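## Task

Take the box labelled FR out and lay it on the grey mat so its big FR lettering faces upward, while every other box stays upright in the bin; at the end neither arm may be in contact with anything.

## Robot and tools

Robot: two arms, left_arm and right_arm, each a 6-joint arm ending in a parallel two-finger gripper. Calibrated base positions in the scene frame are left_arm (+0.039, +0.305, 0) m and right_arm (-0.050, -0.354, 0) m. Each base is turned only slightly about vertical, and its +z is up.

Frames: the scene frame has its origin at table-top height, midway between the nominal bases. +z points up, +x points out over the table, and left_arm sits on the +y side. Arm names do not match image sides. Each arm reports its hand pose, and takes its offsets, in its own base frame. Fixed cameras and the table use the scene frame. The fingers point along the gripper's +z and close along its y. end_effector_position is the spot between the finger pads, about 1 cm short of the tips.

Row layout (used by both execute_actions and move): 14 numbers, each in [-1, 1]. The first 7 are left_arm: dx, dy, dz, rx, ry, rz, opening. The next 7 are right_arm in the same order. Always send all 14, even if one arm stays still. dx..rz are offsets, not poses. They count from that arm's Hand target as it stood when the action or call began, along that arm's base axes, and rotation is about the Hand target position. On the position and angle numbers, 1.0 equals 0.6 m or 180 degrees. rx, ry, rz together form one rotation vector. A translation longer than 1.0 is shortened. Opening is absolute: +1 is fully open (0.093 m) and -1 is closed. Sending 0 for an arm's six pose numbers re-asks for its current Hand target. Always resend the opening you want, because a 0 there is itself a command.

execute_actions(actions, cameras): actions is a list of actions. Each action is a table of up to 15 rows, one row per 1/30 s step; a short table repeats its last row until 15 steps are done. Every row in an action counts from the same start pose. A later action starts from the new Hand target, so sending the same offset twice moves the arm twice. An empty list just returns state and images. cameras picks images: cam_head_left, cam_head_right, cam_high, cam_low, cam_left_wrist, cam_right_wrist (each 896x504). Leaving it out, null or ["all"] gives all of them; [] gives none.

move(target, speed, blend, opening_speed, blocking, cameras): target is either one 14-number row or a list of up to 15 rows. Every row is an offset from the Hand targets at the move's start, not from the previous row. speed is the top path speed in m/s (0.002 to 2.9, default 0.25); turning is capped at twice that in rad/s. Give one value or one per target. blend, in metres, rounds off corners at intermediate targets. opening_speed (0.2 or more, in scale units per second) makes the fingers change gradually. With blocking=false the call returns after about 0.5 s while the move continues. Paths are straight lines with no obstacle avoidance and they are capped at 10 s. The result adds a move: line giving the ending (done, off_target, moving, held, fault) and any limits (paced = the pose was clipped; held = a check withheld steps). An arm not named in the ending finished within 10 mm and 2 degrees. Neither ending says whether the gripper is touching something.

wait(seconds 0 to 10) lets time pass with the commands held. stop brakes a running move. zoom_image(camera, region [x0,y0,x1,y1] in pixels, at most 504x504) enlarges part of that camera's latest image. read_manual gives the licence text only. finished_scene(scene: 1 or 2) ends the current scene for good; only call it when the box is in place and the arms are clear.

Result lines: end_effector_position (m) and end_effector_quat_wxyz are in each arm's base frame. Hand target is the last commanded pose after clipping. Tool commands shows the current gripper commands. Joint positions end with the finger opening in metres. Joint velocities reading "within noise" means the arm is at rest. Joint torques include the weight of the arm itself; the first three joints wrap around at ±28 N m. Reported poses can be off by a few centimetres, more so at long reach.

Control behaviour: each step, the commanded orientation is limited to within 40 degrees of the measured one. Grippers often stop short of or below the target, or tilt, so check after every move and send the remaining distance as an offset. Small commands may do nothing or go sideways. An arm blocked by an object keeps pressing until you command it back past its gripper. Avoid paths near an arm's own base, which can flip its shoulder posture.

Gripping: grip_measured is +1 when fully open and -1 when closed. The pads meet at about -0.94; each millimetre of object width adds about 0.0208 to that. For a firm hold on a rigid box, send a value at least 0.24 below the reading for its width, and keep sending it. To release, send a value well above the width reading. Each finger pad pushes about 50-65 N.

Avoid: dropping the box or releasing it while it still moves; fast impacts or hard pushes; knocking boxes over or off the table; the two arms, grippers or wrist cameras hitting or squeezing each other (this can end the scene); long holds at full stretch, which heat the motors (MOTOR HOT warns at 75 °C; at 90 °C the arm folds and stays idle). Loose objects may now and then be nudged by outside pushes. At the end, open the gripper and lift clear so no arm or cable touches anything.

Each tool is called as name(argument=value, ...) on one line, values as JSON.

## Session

execute_actions(actions=[])

zoom_image(camera="cam_low", region=[270, 200, 550, 340])

zoom_image(camera="cam_high", region=[340, 180, 740, 400])

Scene clock: 0.00 s.
left_arm: end_effector_position=(+0.2481, -0.0131, +0.2204) grip_measured=+1.000 end_effector_quat_wxyz=(+0.459, -0.085, +0.884, +0.024) | right_arm: end_effector_position=(+0.2668, -0.0776, +0.2359) grip_measured=+1.000 end_effector_quat_wxyz=(+0.576, +0.023, +0.752, -0.319)
Joint positions: left_arm=[-0.29 0.706 0.782 -0.74 -0.354 -0.307 0.093] | right_arm=[0.062 0.576 0.386 0.03 0.592 -0.386 0.093]
Joint velocities: within noise
Joint torques (N m): no reading
Motor temperatures (°C): left_arm=[24 24 26 25 26 24 27] | right_arm=[24 25 25 27 26 23 25]
Heat: left arm: 27 °C; right arm: 27 °C.
Hand target: left_arm +0.2505, -0.0136, +0.2294; +0.471, -0.087, +0.878, +0.020 | right_arm +0.2674, -0.0776, +0.2458; +0.586, +0.028, +0.744, -0.318
Tool commands: left_gripper/opening=+1.0 right_gripper/opening=+1.0

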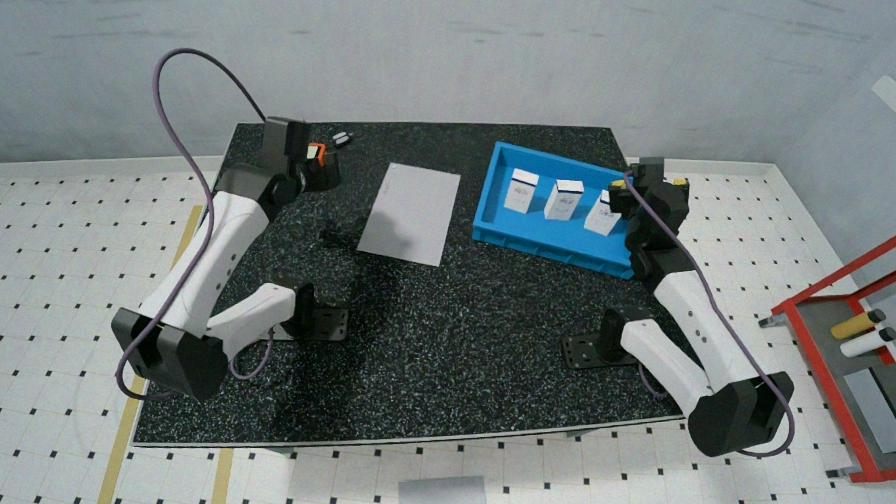

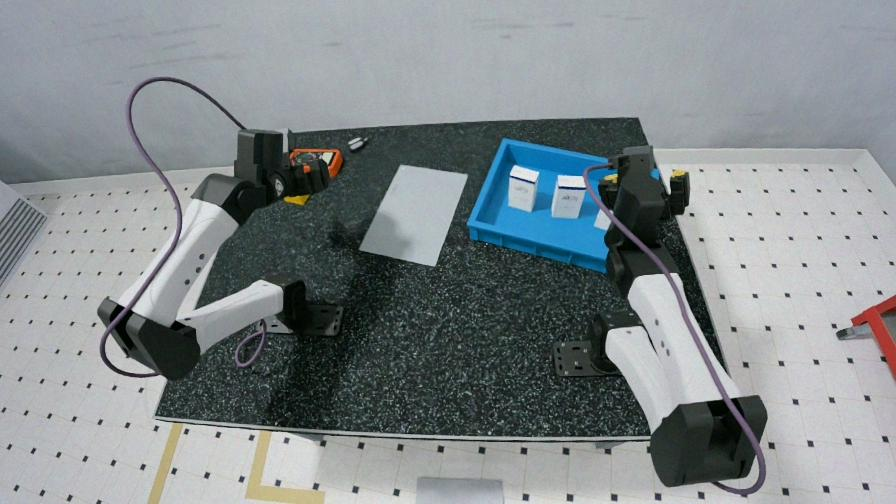

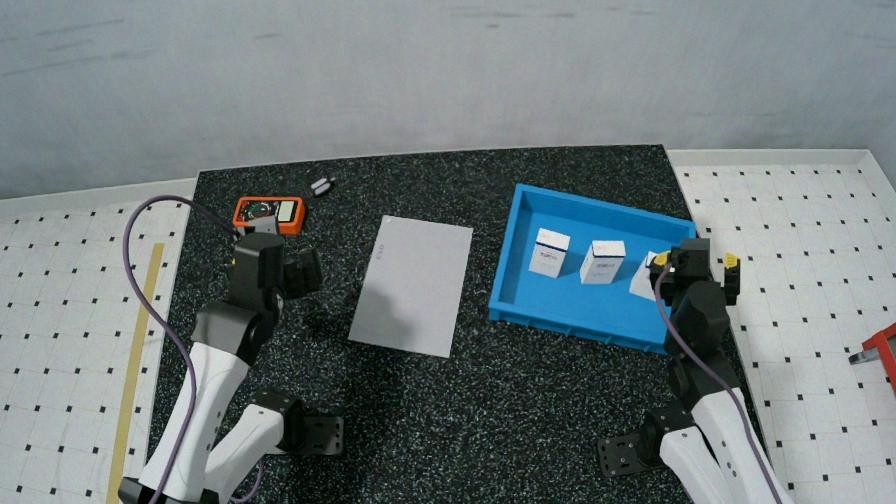

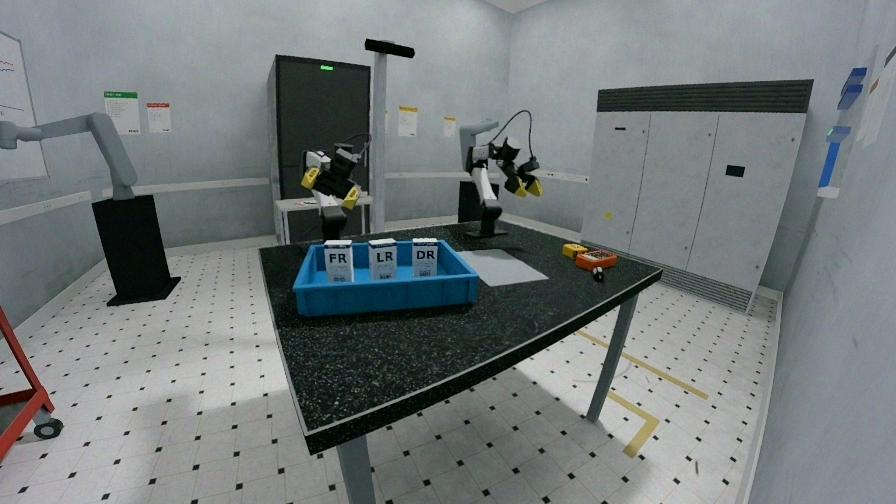

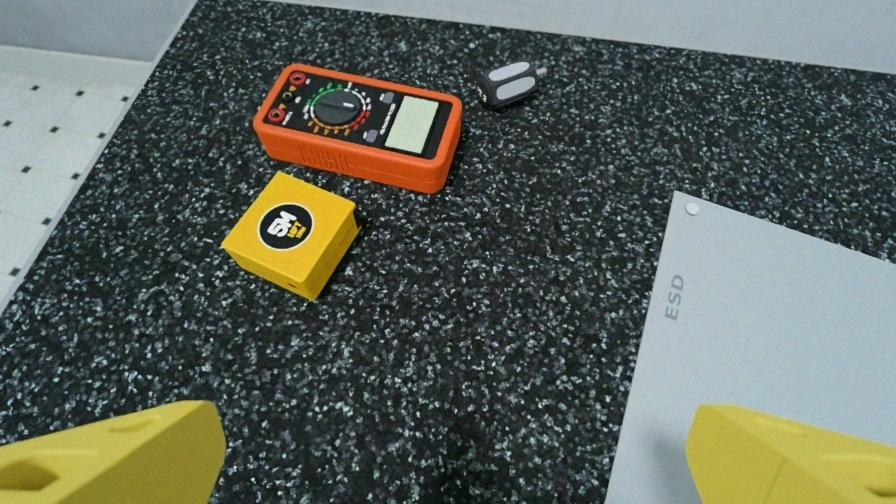

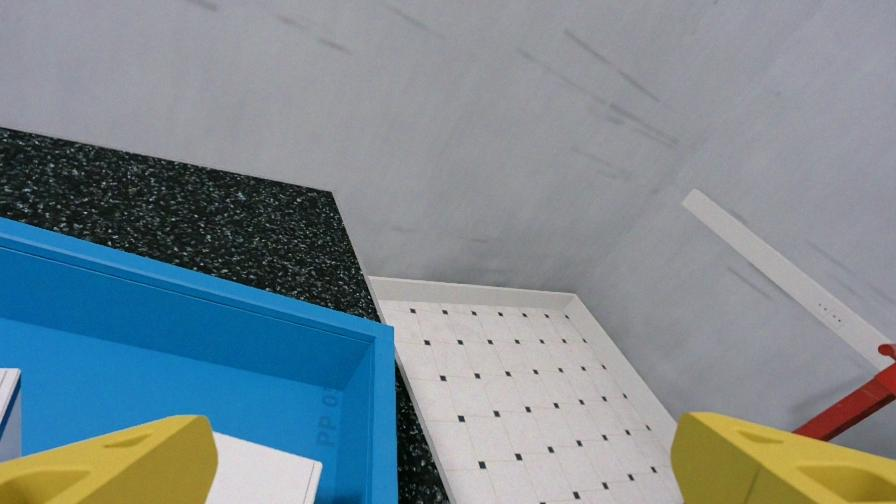

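Scaled by 1.800 from the camera's 896x504 image, which has a finer 1280x720 frame.

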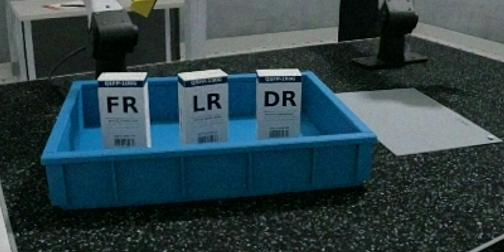

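Scaled by 1.260 from the camera's 896x504 image, which has a finer 1280x720 frame.

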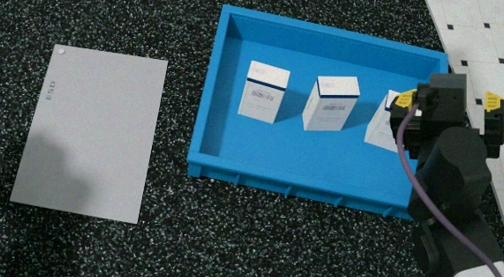

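move(target=[0,-0.177,0.134,-0.032,-0.107,-0.377,1,-0.046,0.096,0.057,0.2,0.249,0.073,1], speed=0.25)

Scene clock: 4.83 s.
left_arm: end_effector_position=(+0.2497, -0.1174, +0.2975) grip_measured=+1.000 end_effector_quat_wxyz=(+0.518, +0.375, +0.706, -0.304) | right_arm: end_effector_position=(+0.2378, -0.0201, +0.2717) grip_measured=+1.000 end_effector_quat_wxyz=(+0.249, +0.002, +0.969, -0.002)
Joint positions: left_arm=[0.122 0.925 0.935 -0.62 1.062 0.505 0.093] | right_arm=[-0.122 1.13 1.44 -1.38 -0.054 -0.104 0.093]
Joint velocities: within noise
Joint torques (N m): left_arm=[-0.5 -1.16 9.91 1.32 0.46 0.26] | right_arm=[-0.61 -1.81 8.95 1.44 -0.19 0]
Motor temperatures (°C): left_arm=[24 24 27 27 26 24 27] | right_arm=[24 25 26 29 26 23 25]
Heat: left arm: 27 °C; right arm: 29 °C.
Hand target: left_arm +0.2505, -0.1198, +0.3098; +0.529, +0.391, +0.691, -0.300 | right_arm +0.2399, -0.0200, +0.2800; +0.259, +0.000, +0.966, +0.001
Off the commanded pose: left_arm 0.013 m, 3 deg | right_arm 0.009 m, 1 deg.
move: off_target (left_arm)

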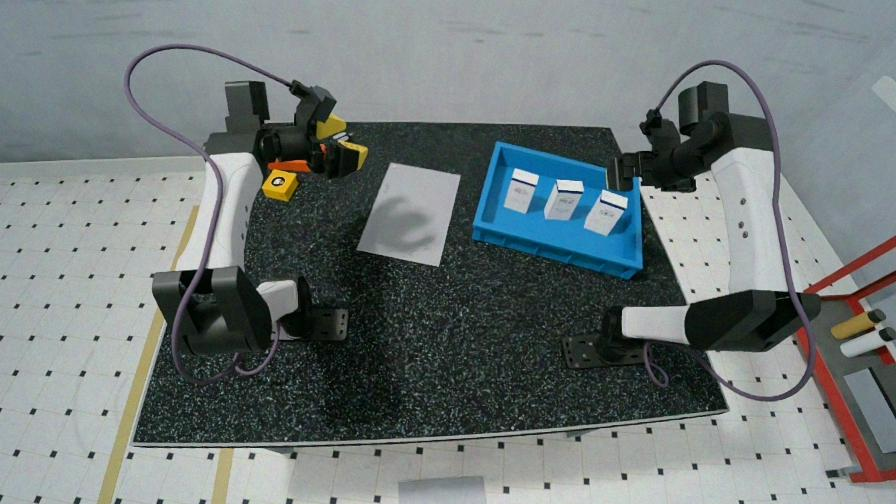

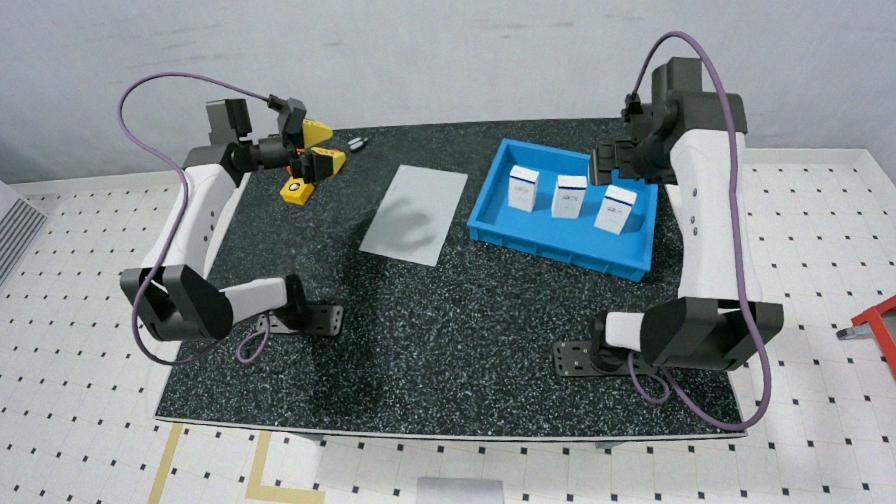

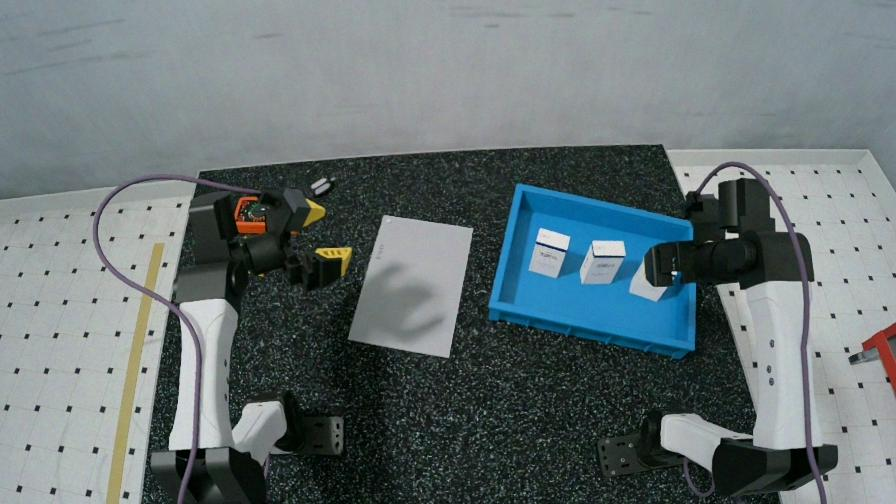

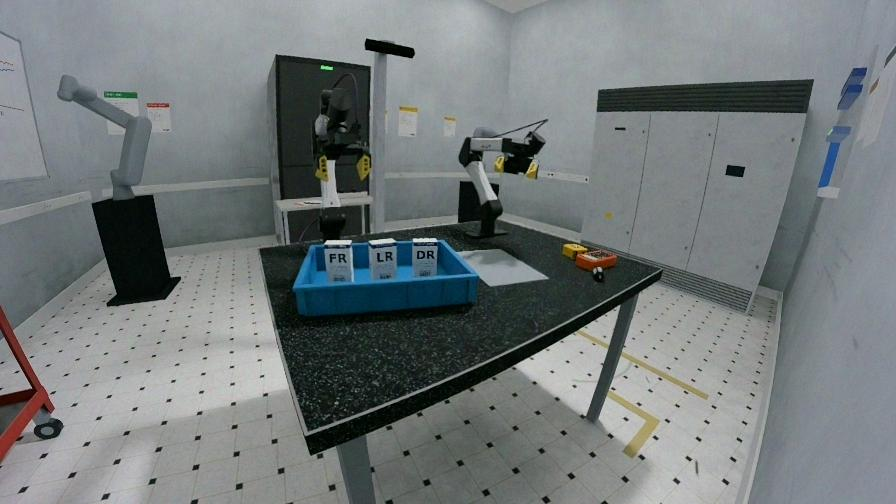

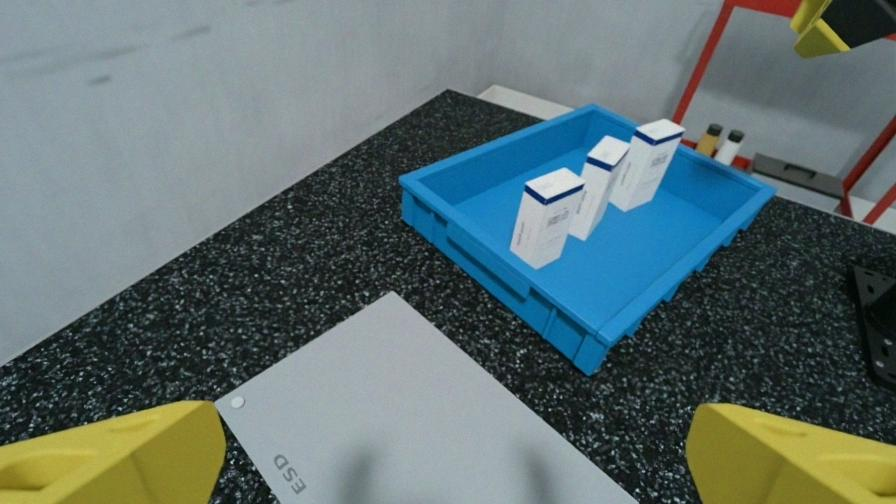

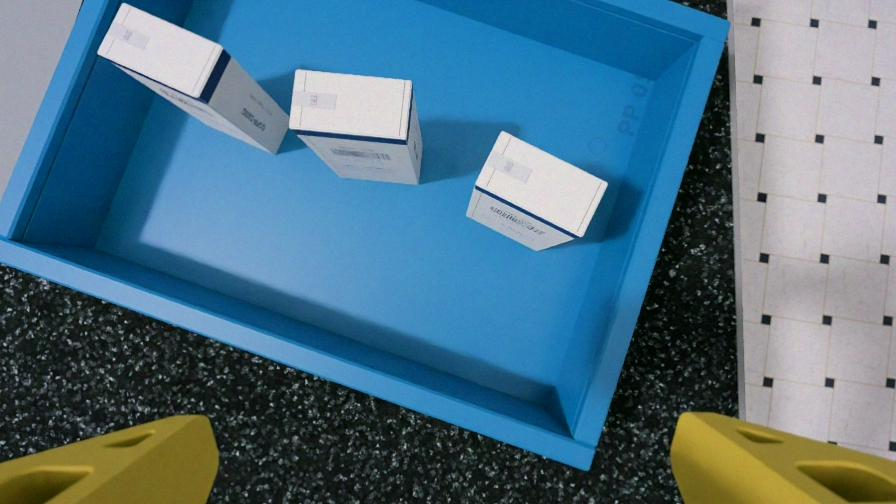

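move(target=[0,0,0,0,0,0,1,0.137,-0.083,-0.15,0.0303,0.1368,-0.14,0.7], speed=0.2, cameras=["cam_right_wrist","cam_left_wrist"])

Scene clock: 8.03 s.
left_arm: end_effector_position=(+0.2495, -0.1176, +0.2975) grip_measured=+1.000 end_effector_quat_wxyz=(+0.518, +0.376, +0.706, -0.304) | right_arm: end_effector_position=(+0.3200, -0.0660, +0.1826) grip_measured=+0.702 end_effector_quat_wxyz=(+0.034, +0.213, +0.976, -0.006)
Joint positions: left_arm=[0.122 0.925 0.935 -0.621 1.063 0.506 0.093] | right_arm=[-0.196 1.736 1.697 -1.465 0.013 0.233 0.079]
Joint velocities: within noise
Joint torques (N m): left_arm=[-0.44 -1.06 9.89 1.3 0.45 0.28] | right_arm=[-0.57 -8.12 9.06 0.45 0.08 0.19]
Motor temperatures (°C): left_arm=[24 24 28 27 26 24 27] | right_arm=[24 26 27 29 26 23 25]
Heat: left arm: 28 °C; right arm: 29 °C.
Hand target: left_arm +0.2505, -0.1198, +0.3098; +0.529, +0.391, +0.691, -0.300 | right_arm +0.3221, -0.0698, +0.1901; +0.042, +0.221, +0.974, -0.010
Off the commanded pose: left_arm 0.013 m, 3 deg | right_arm 0.009 m, 1 deg.
move: off_target (left_arm)
Images, in order (width x height): cam_left_wrist 896x504, cam_right_wrist 896x504.

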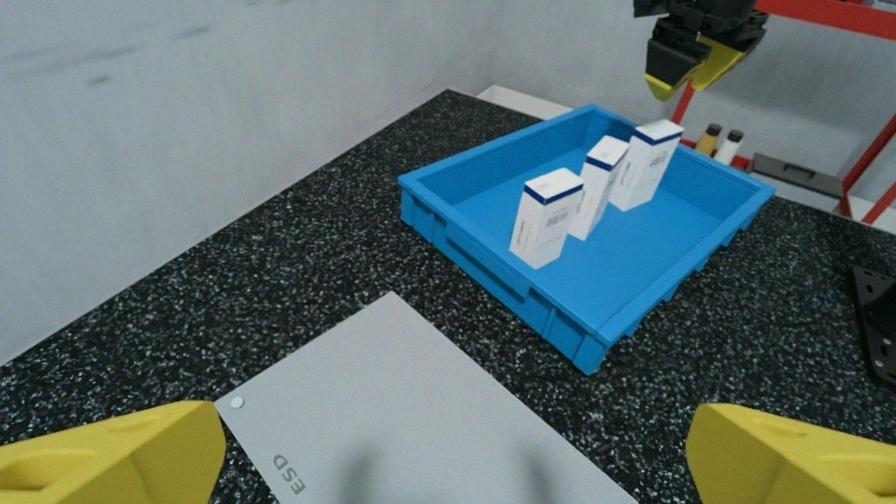

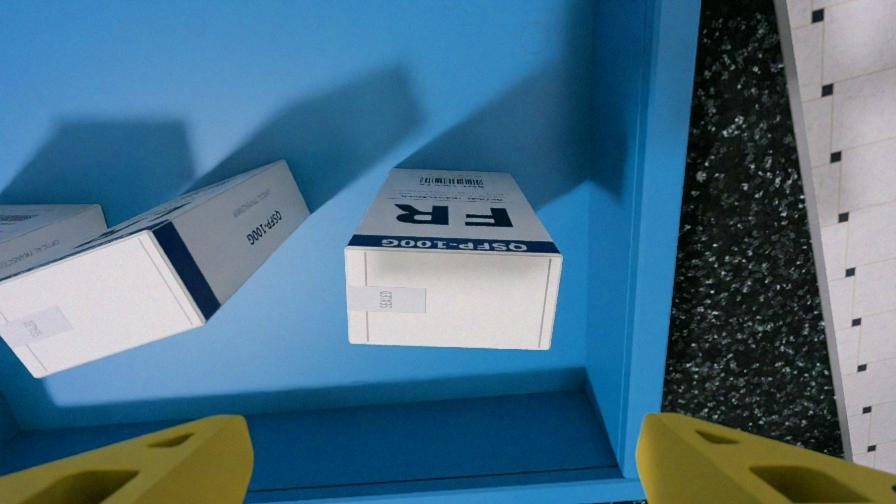

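move(target=[[0,0,0,0,0,0,1,0.004,-0.003,-0.08,0,0,-0.008,0.7],[0,0,0,0,0,0,1,0.004,-0.003,-0.11,0,0,-0.008,0.7]], speed=0.12, cameras=["cam_right_wrist","cam_high"])

Scene clock: 9.90 s.
left_arm: end_effector_position=(+0.2495, -0.1176, +0.2975) grip_measured=+1.000 end_effector_quat_wxyz=(+0.518, +0.376, +0.706, -0.304) | right_arm: end_effector_position=(+0.3220, -0.0675, +0.1201) grip_measured=+0.702 end_effector_quat_wxyz=(+0.028, +0.225, +0.974, -0.007)
Joint positions: left_arm=[0.122 0.925 0.935 -0.621 1.063 0.506 0.093] | right_arm=[-0.199 1.736 1.449 -1.228 0.015 0.255 0.079]
Joint velocities: within noise
Joint torques (N m): left_arm=[-0.43 -1.11 9.91 1.31 0.46 0.27] | right_arm=[-0.51 -9.47 6.41 0.72 0.05 0.18]
Motor temperatures (°C): left_arm=[24 24 28 28 26 24 27] | right_arm=[24 26 27 29 26 23 25]
Heat: left arm: 28 °C; right arm: 29 °C.
Hand target: left_arm +0.2505, -0.1198, +0.3098; +0.529, +0.391, +0.691, -0.300 | right_arm +0.3245, -0.0716, +0.1241; +0.042, +0.233, +0.971, -0.011
Off the commanded pose: left_arm 0.013 m, 3 deg | right_arm 0.006 m, 2 deg.
move: off_target (left_arm)
Images, in order (width x height): cam_high 896x504, cam_right_wrist 896x504.

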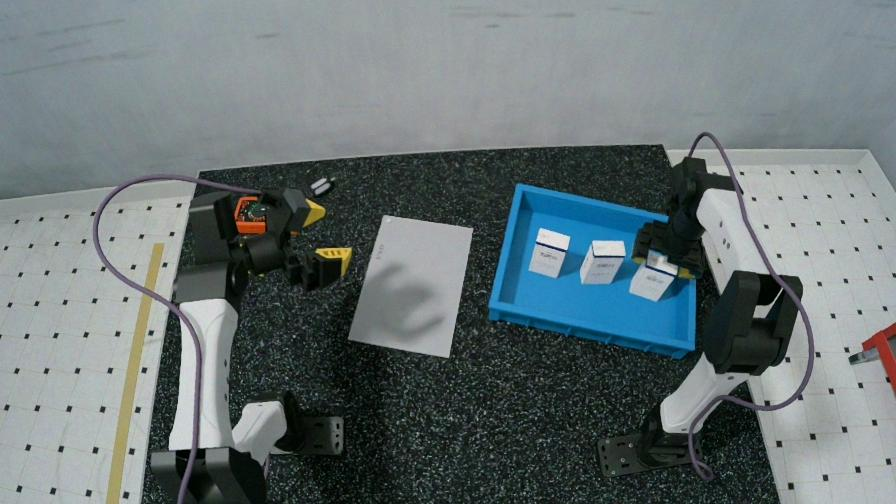

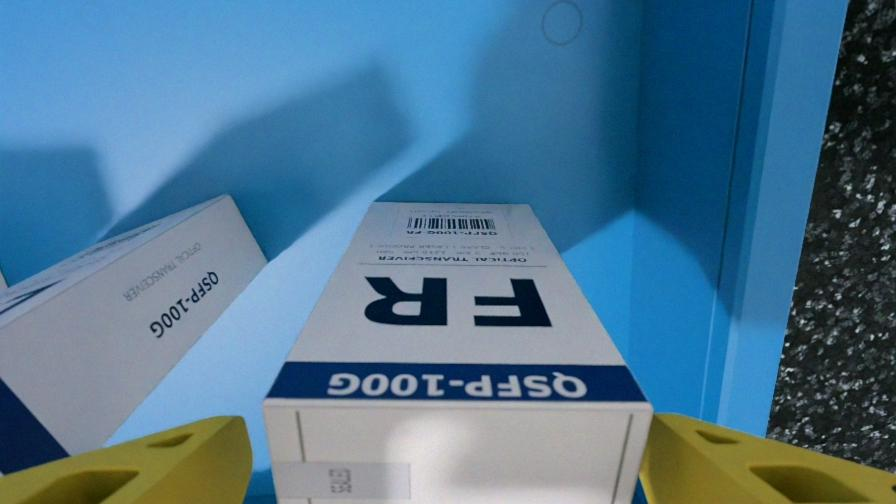

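move(target=[0,0,0,0,0,0,1,-0.001,-0.006,-0.062,0,0,0,0.7], speed=0.08, cameras=["cam_right_wrist","cam_low"])

Scene clock: 11.23 s.
left_arm: end_effector_position=(+0.2494, -0.1176, +0.2974) grip_measured=+1.000 end_effector_quat_wxyz=(+0.517, +0.376, +0.706, -0.304) | right_arm: end_effector_position=(+0.3211, -0.0711, +0.0878) grip_measured=+0.702 end_effector_quat_wxyz=(+0.036, +0.231, +0.972, -0.007)
Joint positions: left_arm=[0.122 0.925 0.935 -0.621 1.063 0.506 0.093] | right_arm=[-0.21 1.736 1.319 -1.083 0.015 0.255 0.079]
Joint velocities: within noise
Joint torques (N m): left_arm=[-0.44 -1.17 9.89 1.31 0.46 0.27] | right_arm=[-0.49 -7.97 6.35 0.74 0.07 0.06]
Motor temperatures (°C): left_arm=[24 24 29 28 26 24 27] | right_arm=[24 26 27 29 26 23 25]
Heat: left arm: 29 °C; right arm: 29 °C.
Hand target: left_arm +0.2505, -0.1198, +0.3098; +0.529, +0.391, +0.691, -0.300 | right_arm +0.3239, -0.0752, +0.0869; +0.042, +0.233, +0.971, -0.011
Off the commanded pose: left_arm 0.013 m, 3 deg | right_arm 0.005 m, 1 deg.
move: off_target (left_arm)
Images, in order (width x height): cam_low 896x504, cam_right_wrist 896x504.

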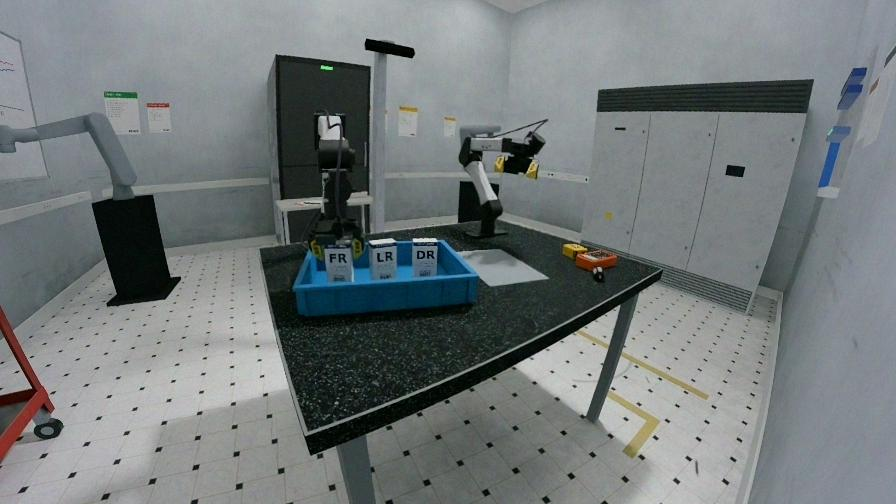

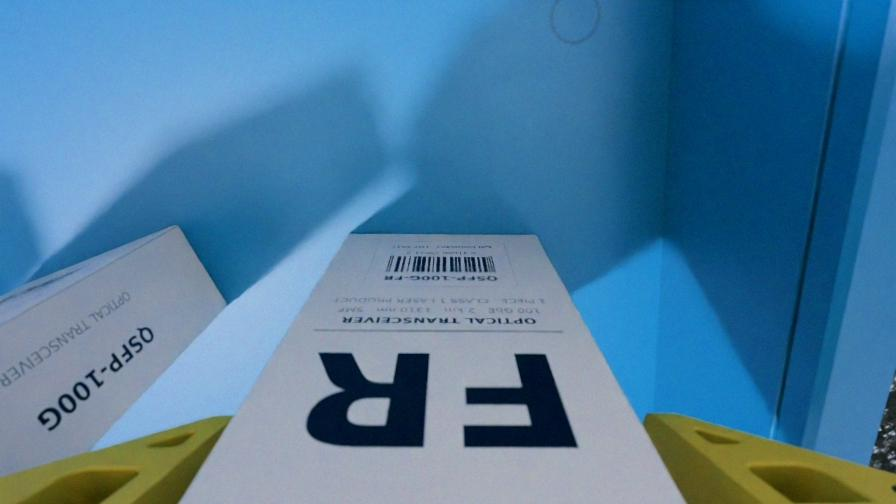

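move(target=[0,0,0,0,0,0,1,0,0,0,0,0,0,0.08], opening_speed=0.4, cameras=["cam_right_wrist"])

Scene clock: 13.13 s.
left_arm: end_effector_position=(+0.2494, -0.1176, +0.2974) grip_measured=+1.000 end_effector_quat_wxyz=(+0.517, +0.376, +0.706, -0.304) | right_arm: end_effector_position=(+0.3214, -0.0712, +0.0878) grip_measured=+0.220 end_effector_quat_wxyz=(+0.036, +0.231, +0.972, -0.007)
Joint positions: left_arm=[0.122 0.925 0.935 -0.621 1.063 0.506 0.093] | right_arm=[-0.21 1.736 1.319 -1.082 0.015 0.255 0.056]
Joint velocities: within noise
Joint torques (N m): left_arm=[-0.46 -1.16 9.89 1.33 0.45 0.27] | right_arm=[-0.51 -7.99 6.38 0.74 0.08 0.09]
Motor temperatures (°C): left_arm=[24 24 29 28 26 24 27] | right_arm=[24 27 27 29 26 23 25]
Heat: left arm: 29 °C; right arm: 29 °C.
Hand target: left_arm +0.2505, -0.1198, +0.3098; +0.529, +0.391, +0.691, -0.300 | right_arm +0.3239, -0.0752, +0.0869; +0.042, +0.233, +0.971, -0.011
Off the commanded pose: left_arm 0.013 m, 3 deg | right_arm 0.005 m, 1 deg.
move: off_target (left_arm)
Images, in order (width x height): cam_right_wrist 896x504.

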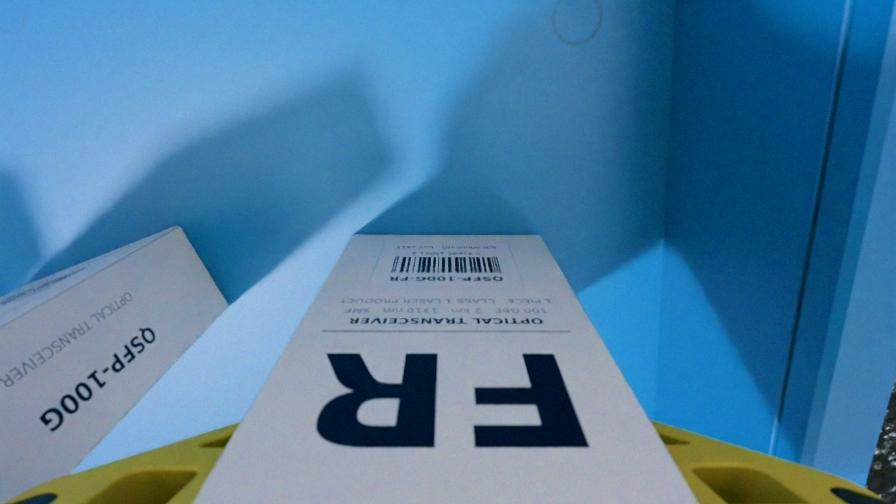

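move(target=[0,0,0,0,0,0,1,-0.003,0.003,0.175,0,0,0,0.08], speed=0.12, cameras=["cam_right_wrist","cam_low","cam_high"])

Scene clock: 14.93 s.
left_arm: end_effector_position=(+0.2494, -0.1176, +0.2974) grip_measured=+1.000 end_effector_quat_wxyz=(+0.517, +0.376, +0.706, -0.304) | right_arm: end_effector_position=(+0.3192, -0.0707, +0.1852) grip_measured=+0.207 end_effector_quat_wxyz=(+0.034, +0.231, +0.972, -0.007)
Joint positions: left_arm=[0.122 0.925 0.935 -0.621 1.063 0.506 0.093] | right_arm=[-0.21 1.738 1.711 -1.476 0.015 0.255 0.055]
Joint velocities: within noise
Joint torques (N m): left_arm=[-0.44 -1.13 9.88 1.3 0.41 0.27] | right_arm=[-0.2 -7.95 8.95 0.47 0.09 0.11]
Motor temperatures (°C): left_arm=[24 24 30 28 26 24 27] | right_arm=[24 27 28 28 26 23 25]
Heat: left arm: 30 °C; right arm: 28 °C.
Hand target: left_arm +0.2505, -0.1198, +0.3098; +0.529, +0.391, +0.691, -0.300 | right_arm +0.3221, -0.0734, +0.1919; +0.042, +0.233, +0.971, -0.011
Off the commanded pose: left_arm 0.013 m, 3 deg | right_arm 0.008 m, 1 deg.
move: off_target (left_arm)
Images, in order (width x height): cam_high 896x504, cam_low 896x504, cam_right_wrist 896x504.

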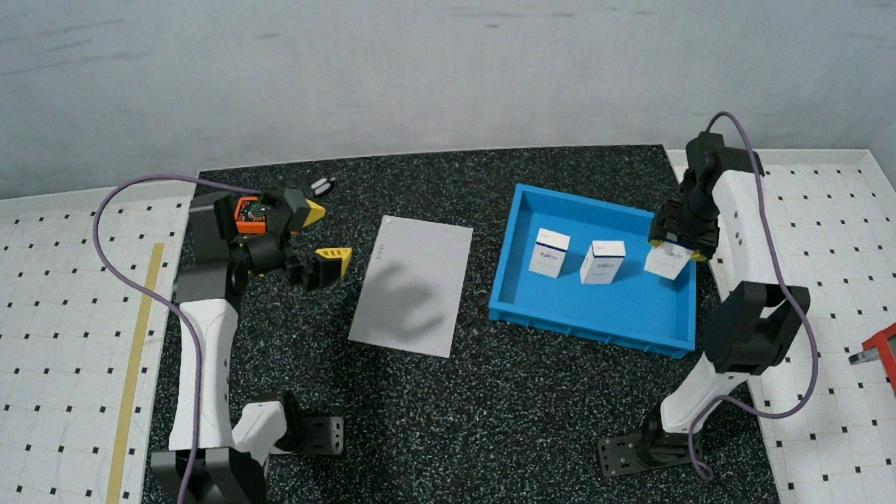

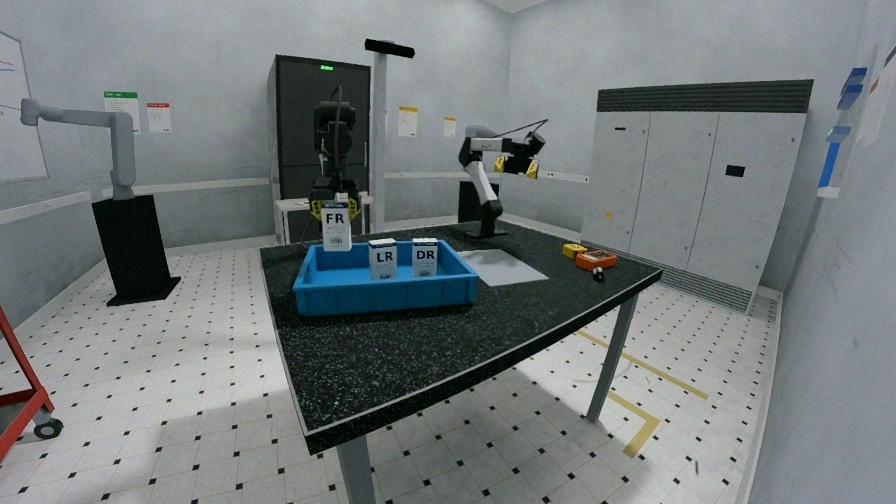

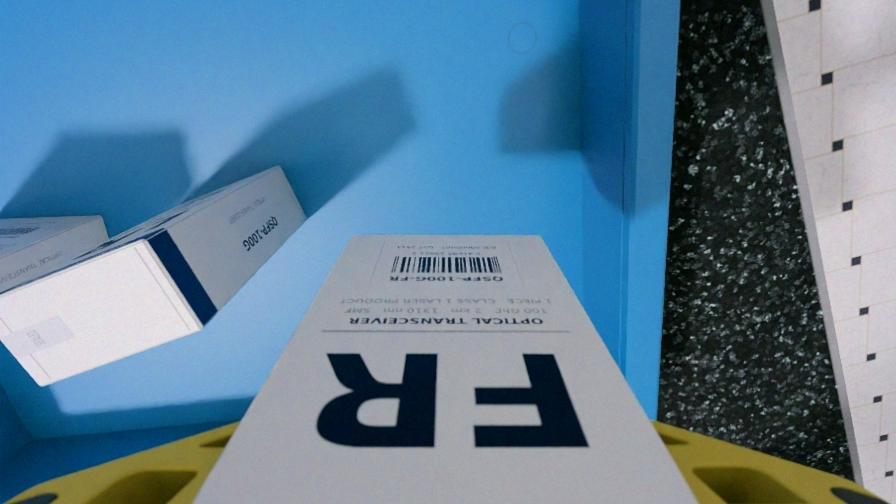

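move(target=[[0,0,0,0,0,0,1,-0.17,0.089,0.008,0,0,0.167,0.08],[0,0,0,0,0,0,1,-0.2035,0.372,0,0,0,0.472,0.08],[0,0,0,0,0,0,1,-0.2135,0.642,-0.07,0,0,0.753,0.08]], speed=0.22, blend=[0.03,0.03,0])

zoom_image(camera="cam_high", region=[300, 200, 720, 450])

Scene clock: 21.37 s.
left_arm: end_effector_position=(+0.2494, -0.1176, +0.2974) grip_measured=+1.000 end_effector_quat_wxyz=(+0.517, +0.376, +0.706, -0.304) | right_arm: end_effector_position=(+0.1921, +0.3033, +0.1417) grip_measured=+0.207 end_effector_quat_wxyz=(-0.009, +0.807, -0.590, -0.028)
Joint positions: left_arm=[0.122 0.925 0.935 -0.621 1.063 0.506 0.093] | right_arm=[0.98 1.889 1.727 -1.389 -0.056 -0.899 0.055]
Joint velocities: within noise
Joint torques (N m): left_arm=[-0.43 -1.14 9.89 1.31 0.45 0.26] | right_arm=[0.35 -9.44 9.17 0.45 -0.27 -0.02]
Motor temperatures (°C): left_arm=[24 24 31 29 26 24 27] | right_arm=[24 28 28 28 26 23 25]
Heat: left arm: 31 °C; right arm: 28 °C.
Hand target: left_arm +0.2505, -0.1198, +0.3098; +0.529, +0.391, +0.691, -0.300 | right_arm +0.1939, +0.3118, +0.1499; -0.026, +0.811, -0.583, -0.035
Off the commanded pose: left_arm 0.013 m, 3 deg | right_arm 0.012 m, 2 deg.
move: off_target (left_arm, right_arm)

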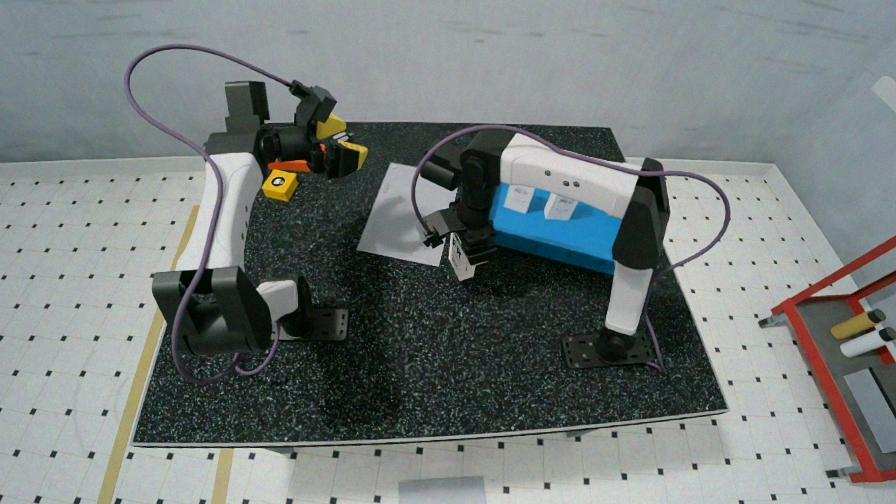

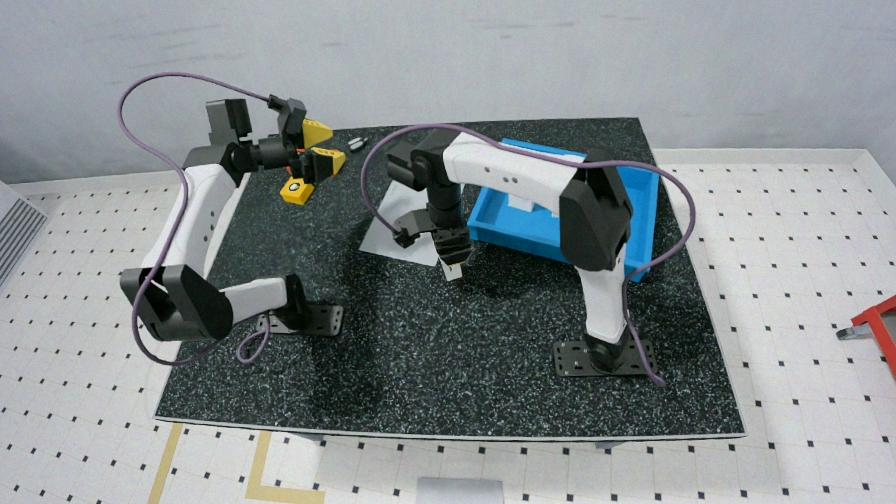

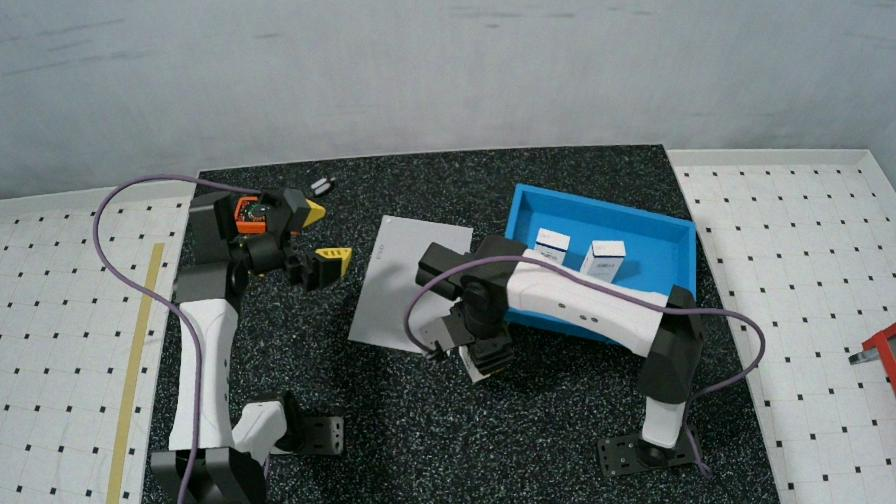

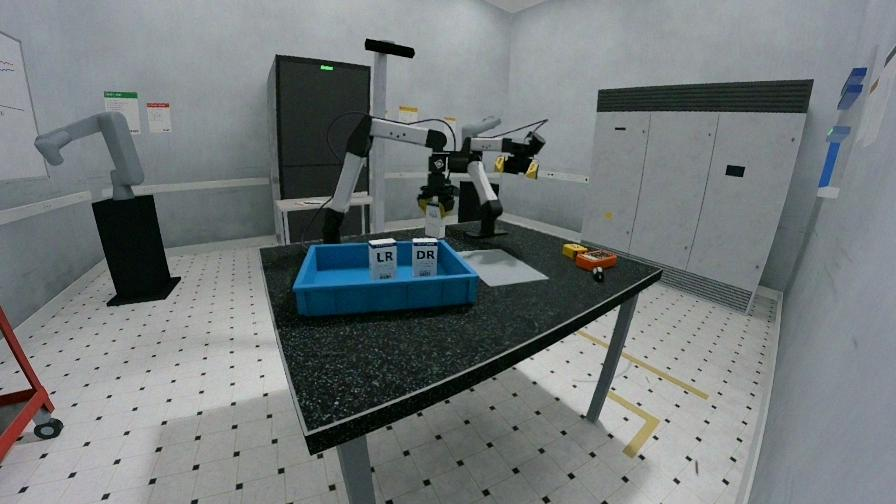

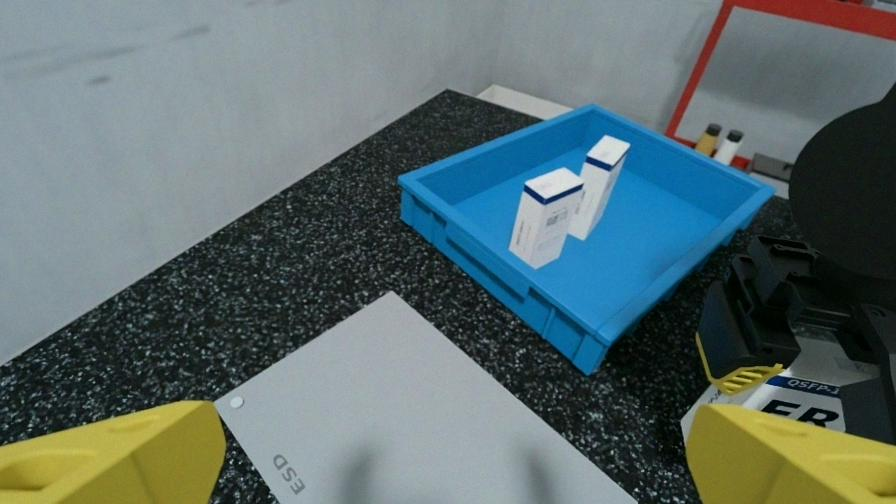

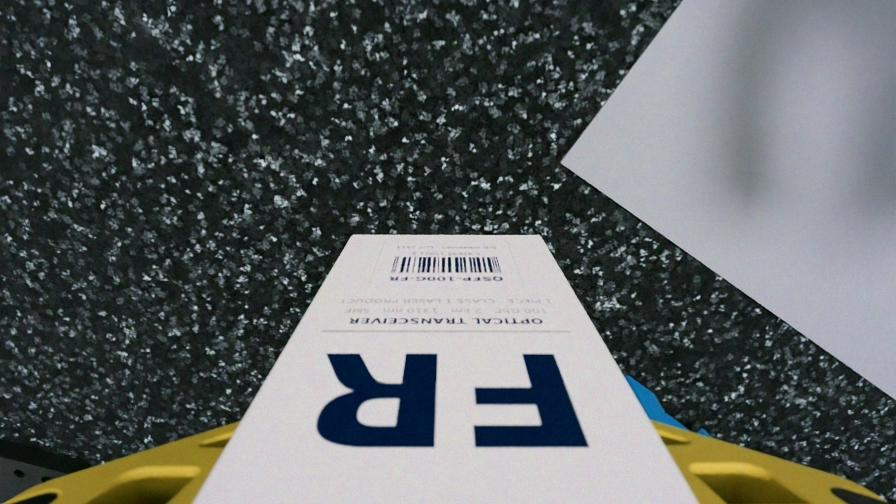

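Scaled by 1.200 from the camera's 896x504 image, which has a finer 1280x720 frame.

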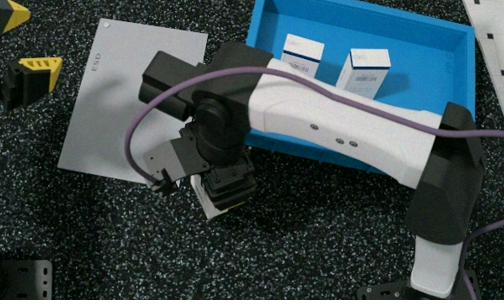

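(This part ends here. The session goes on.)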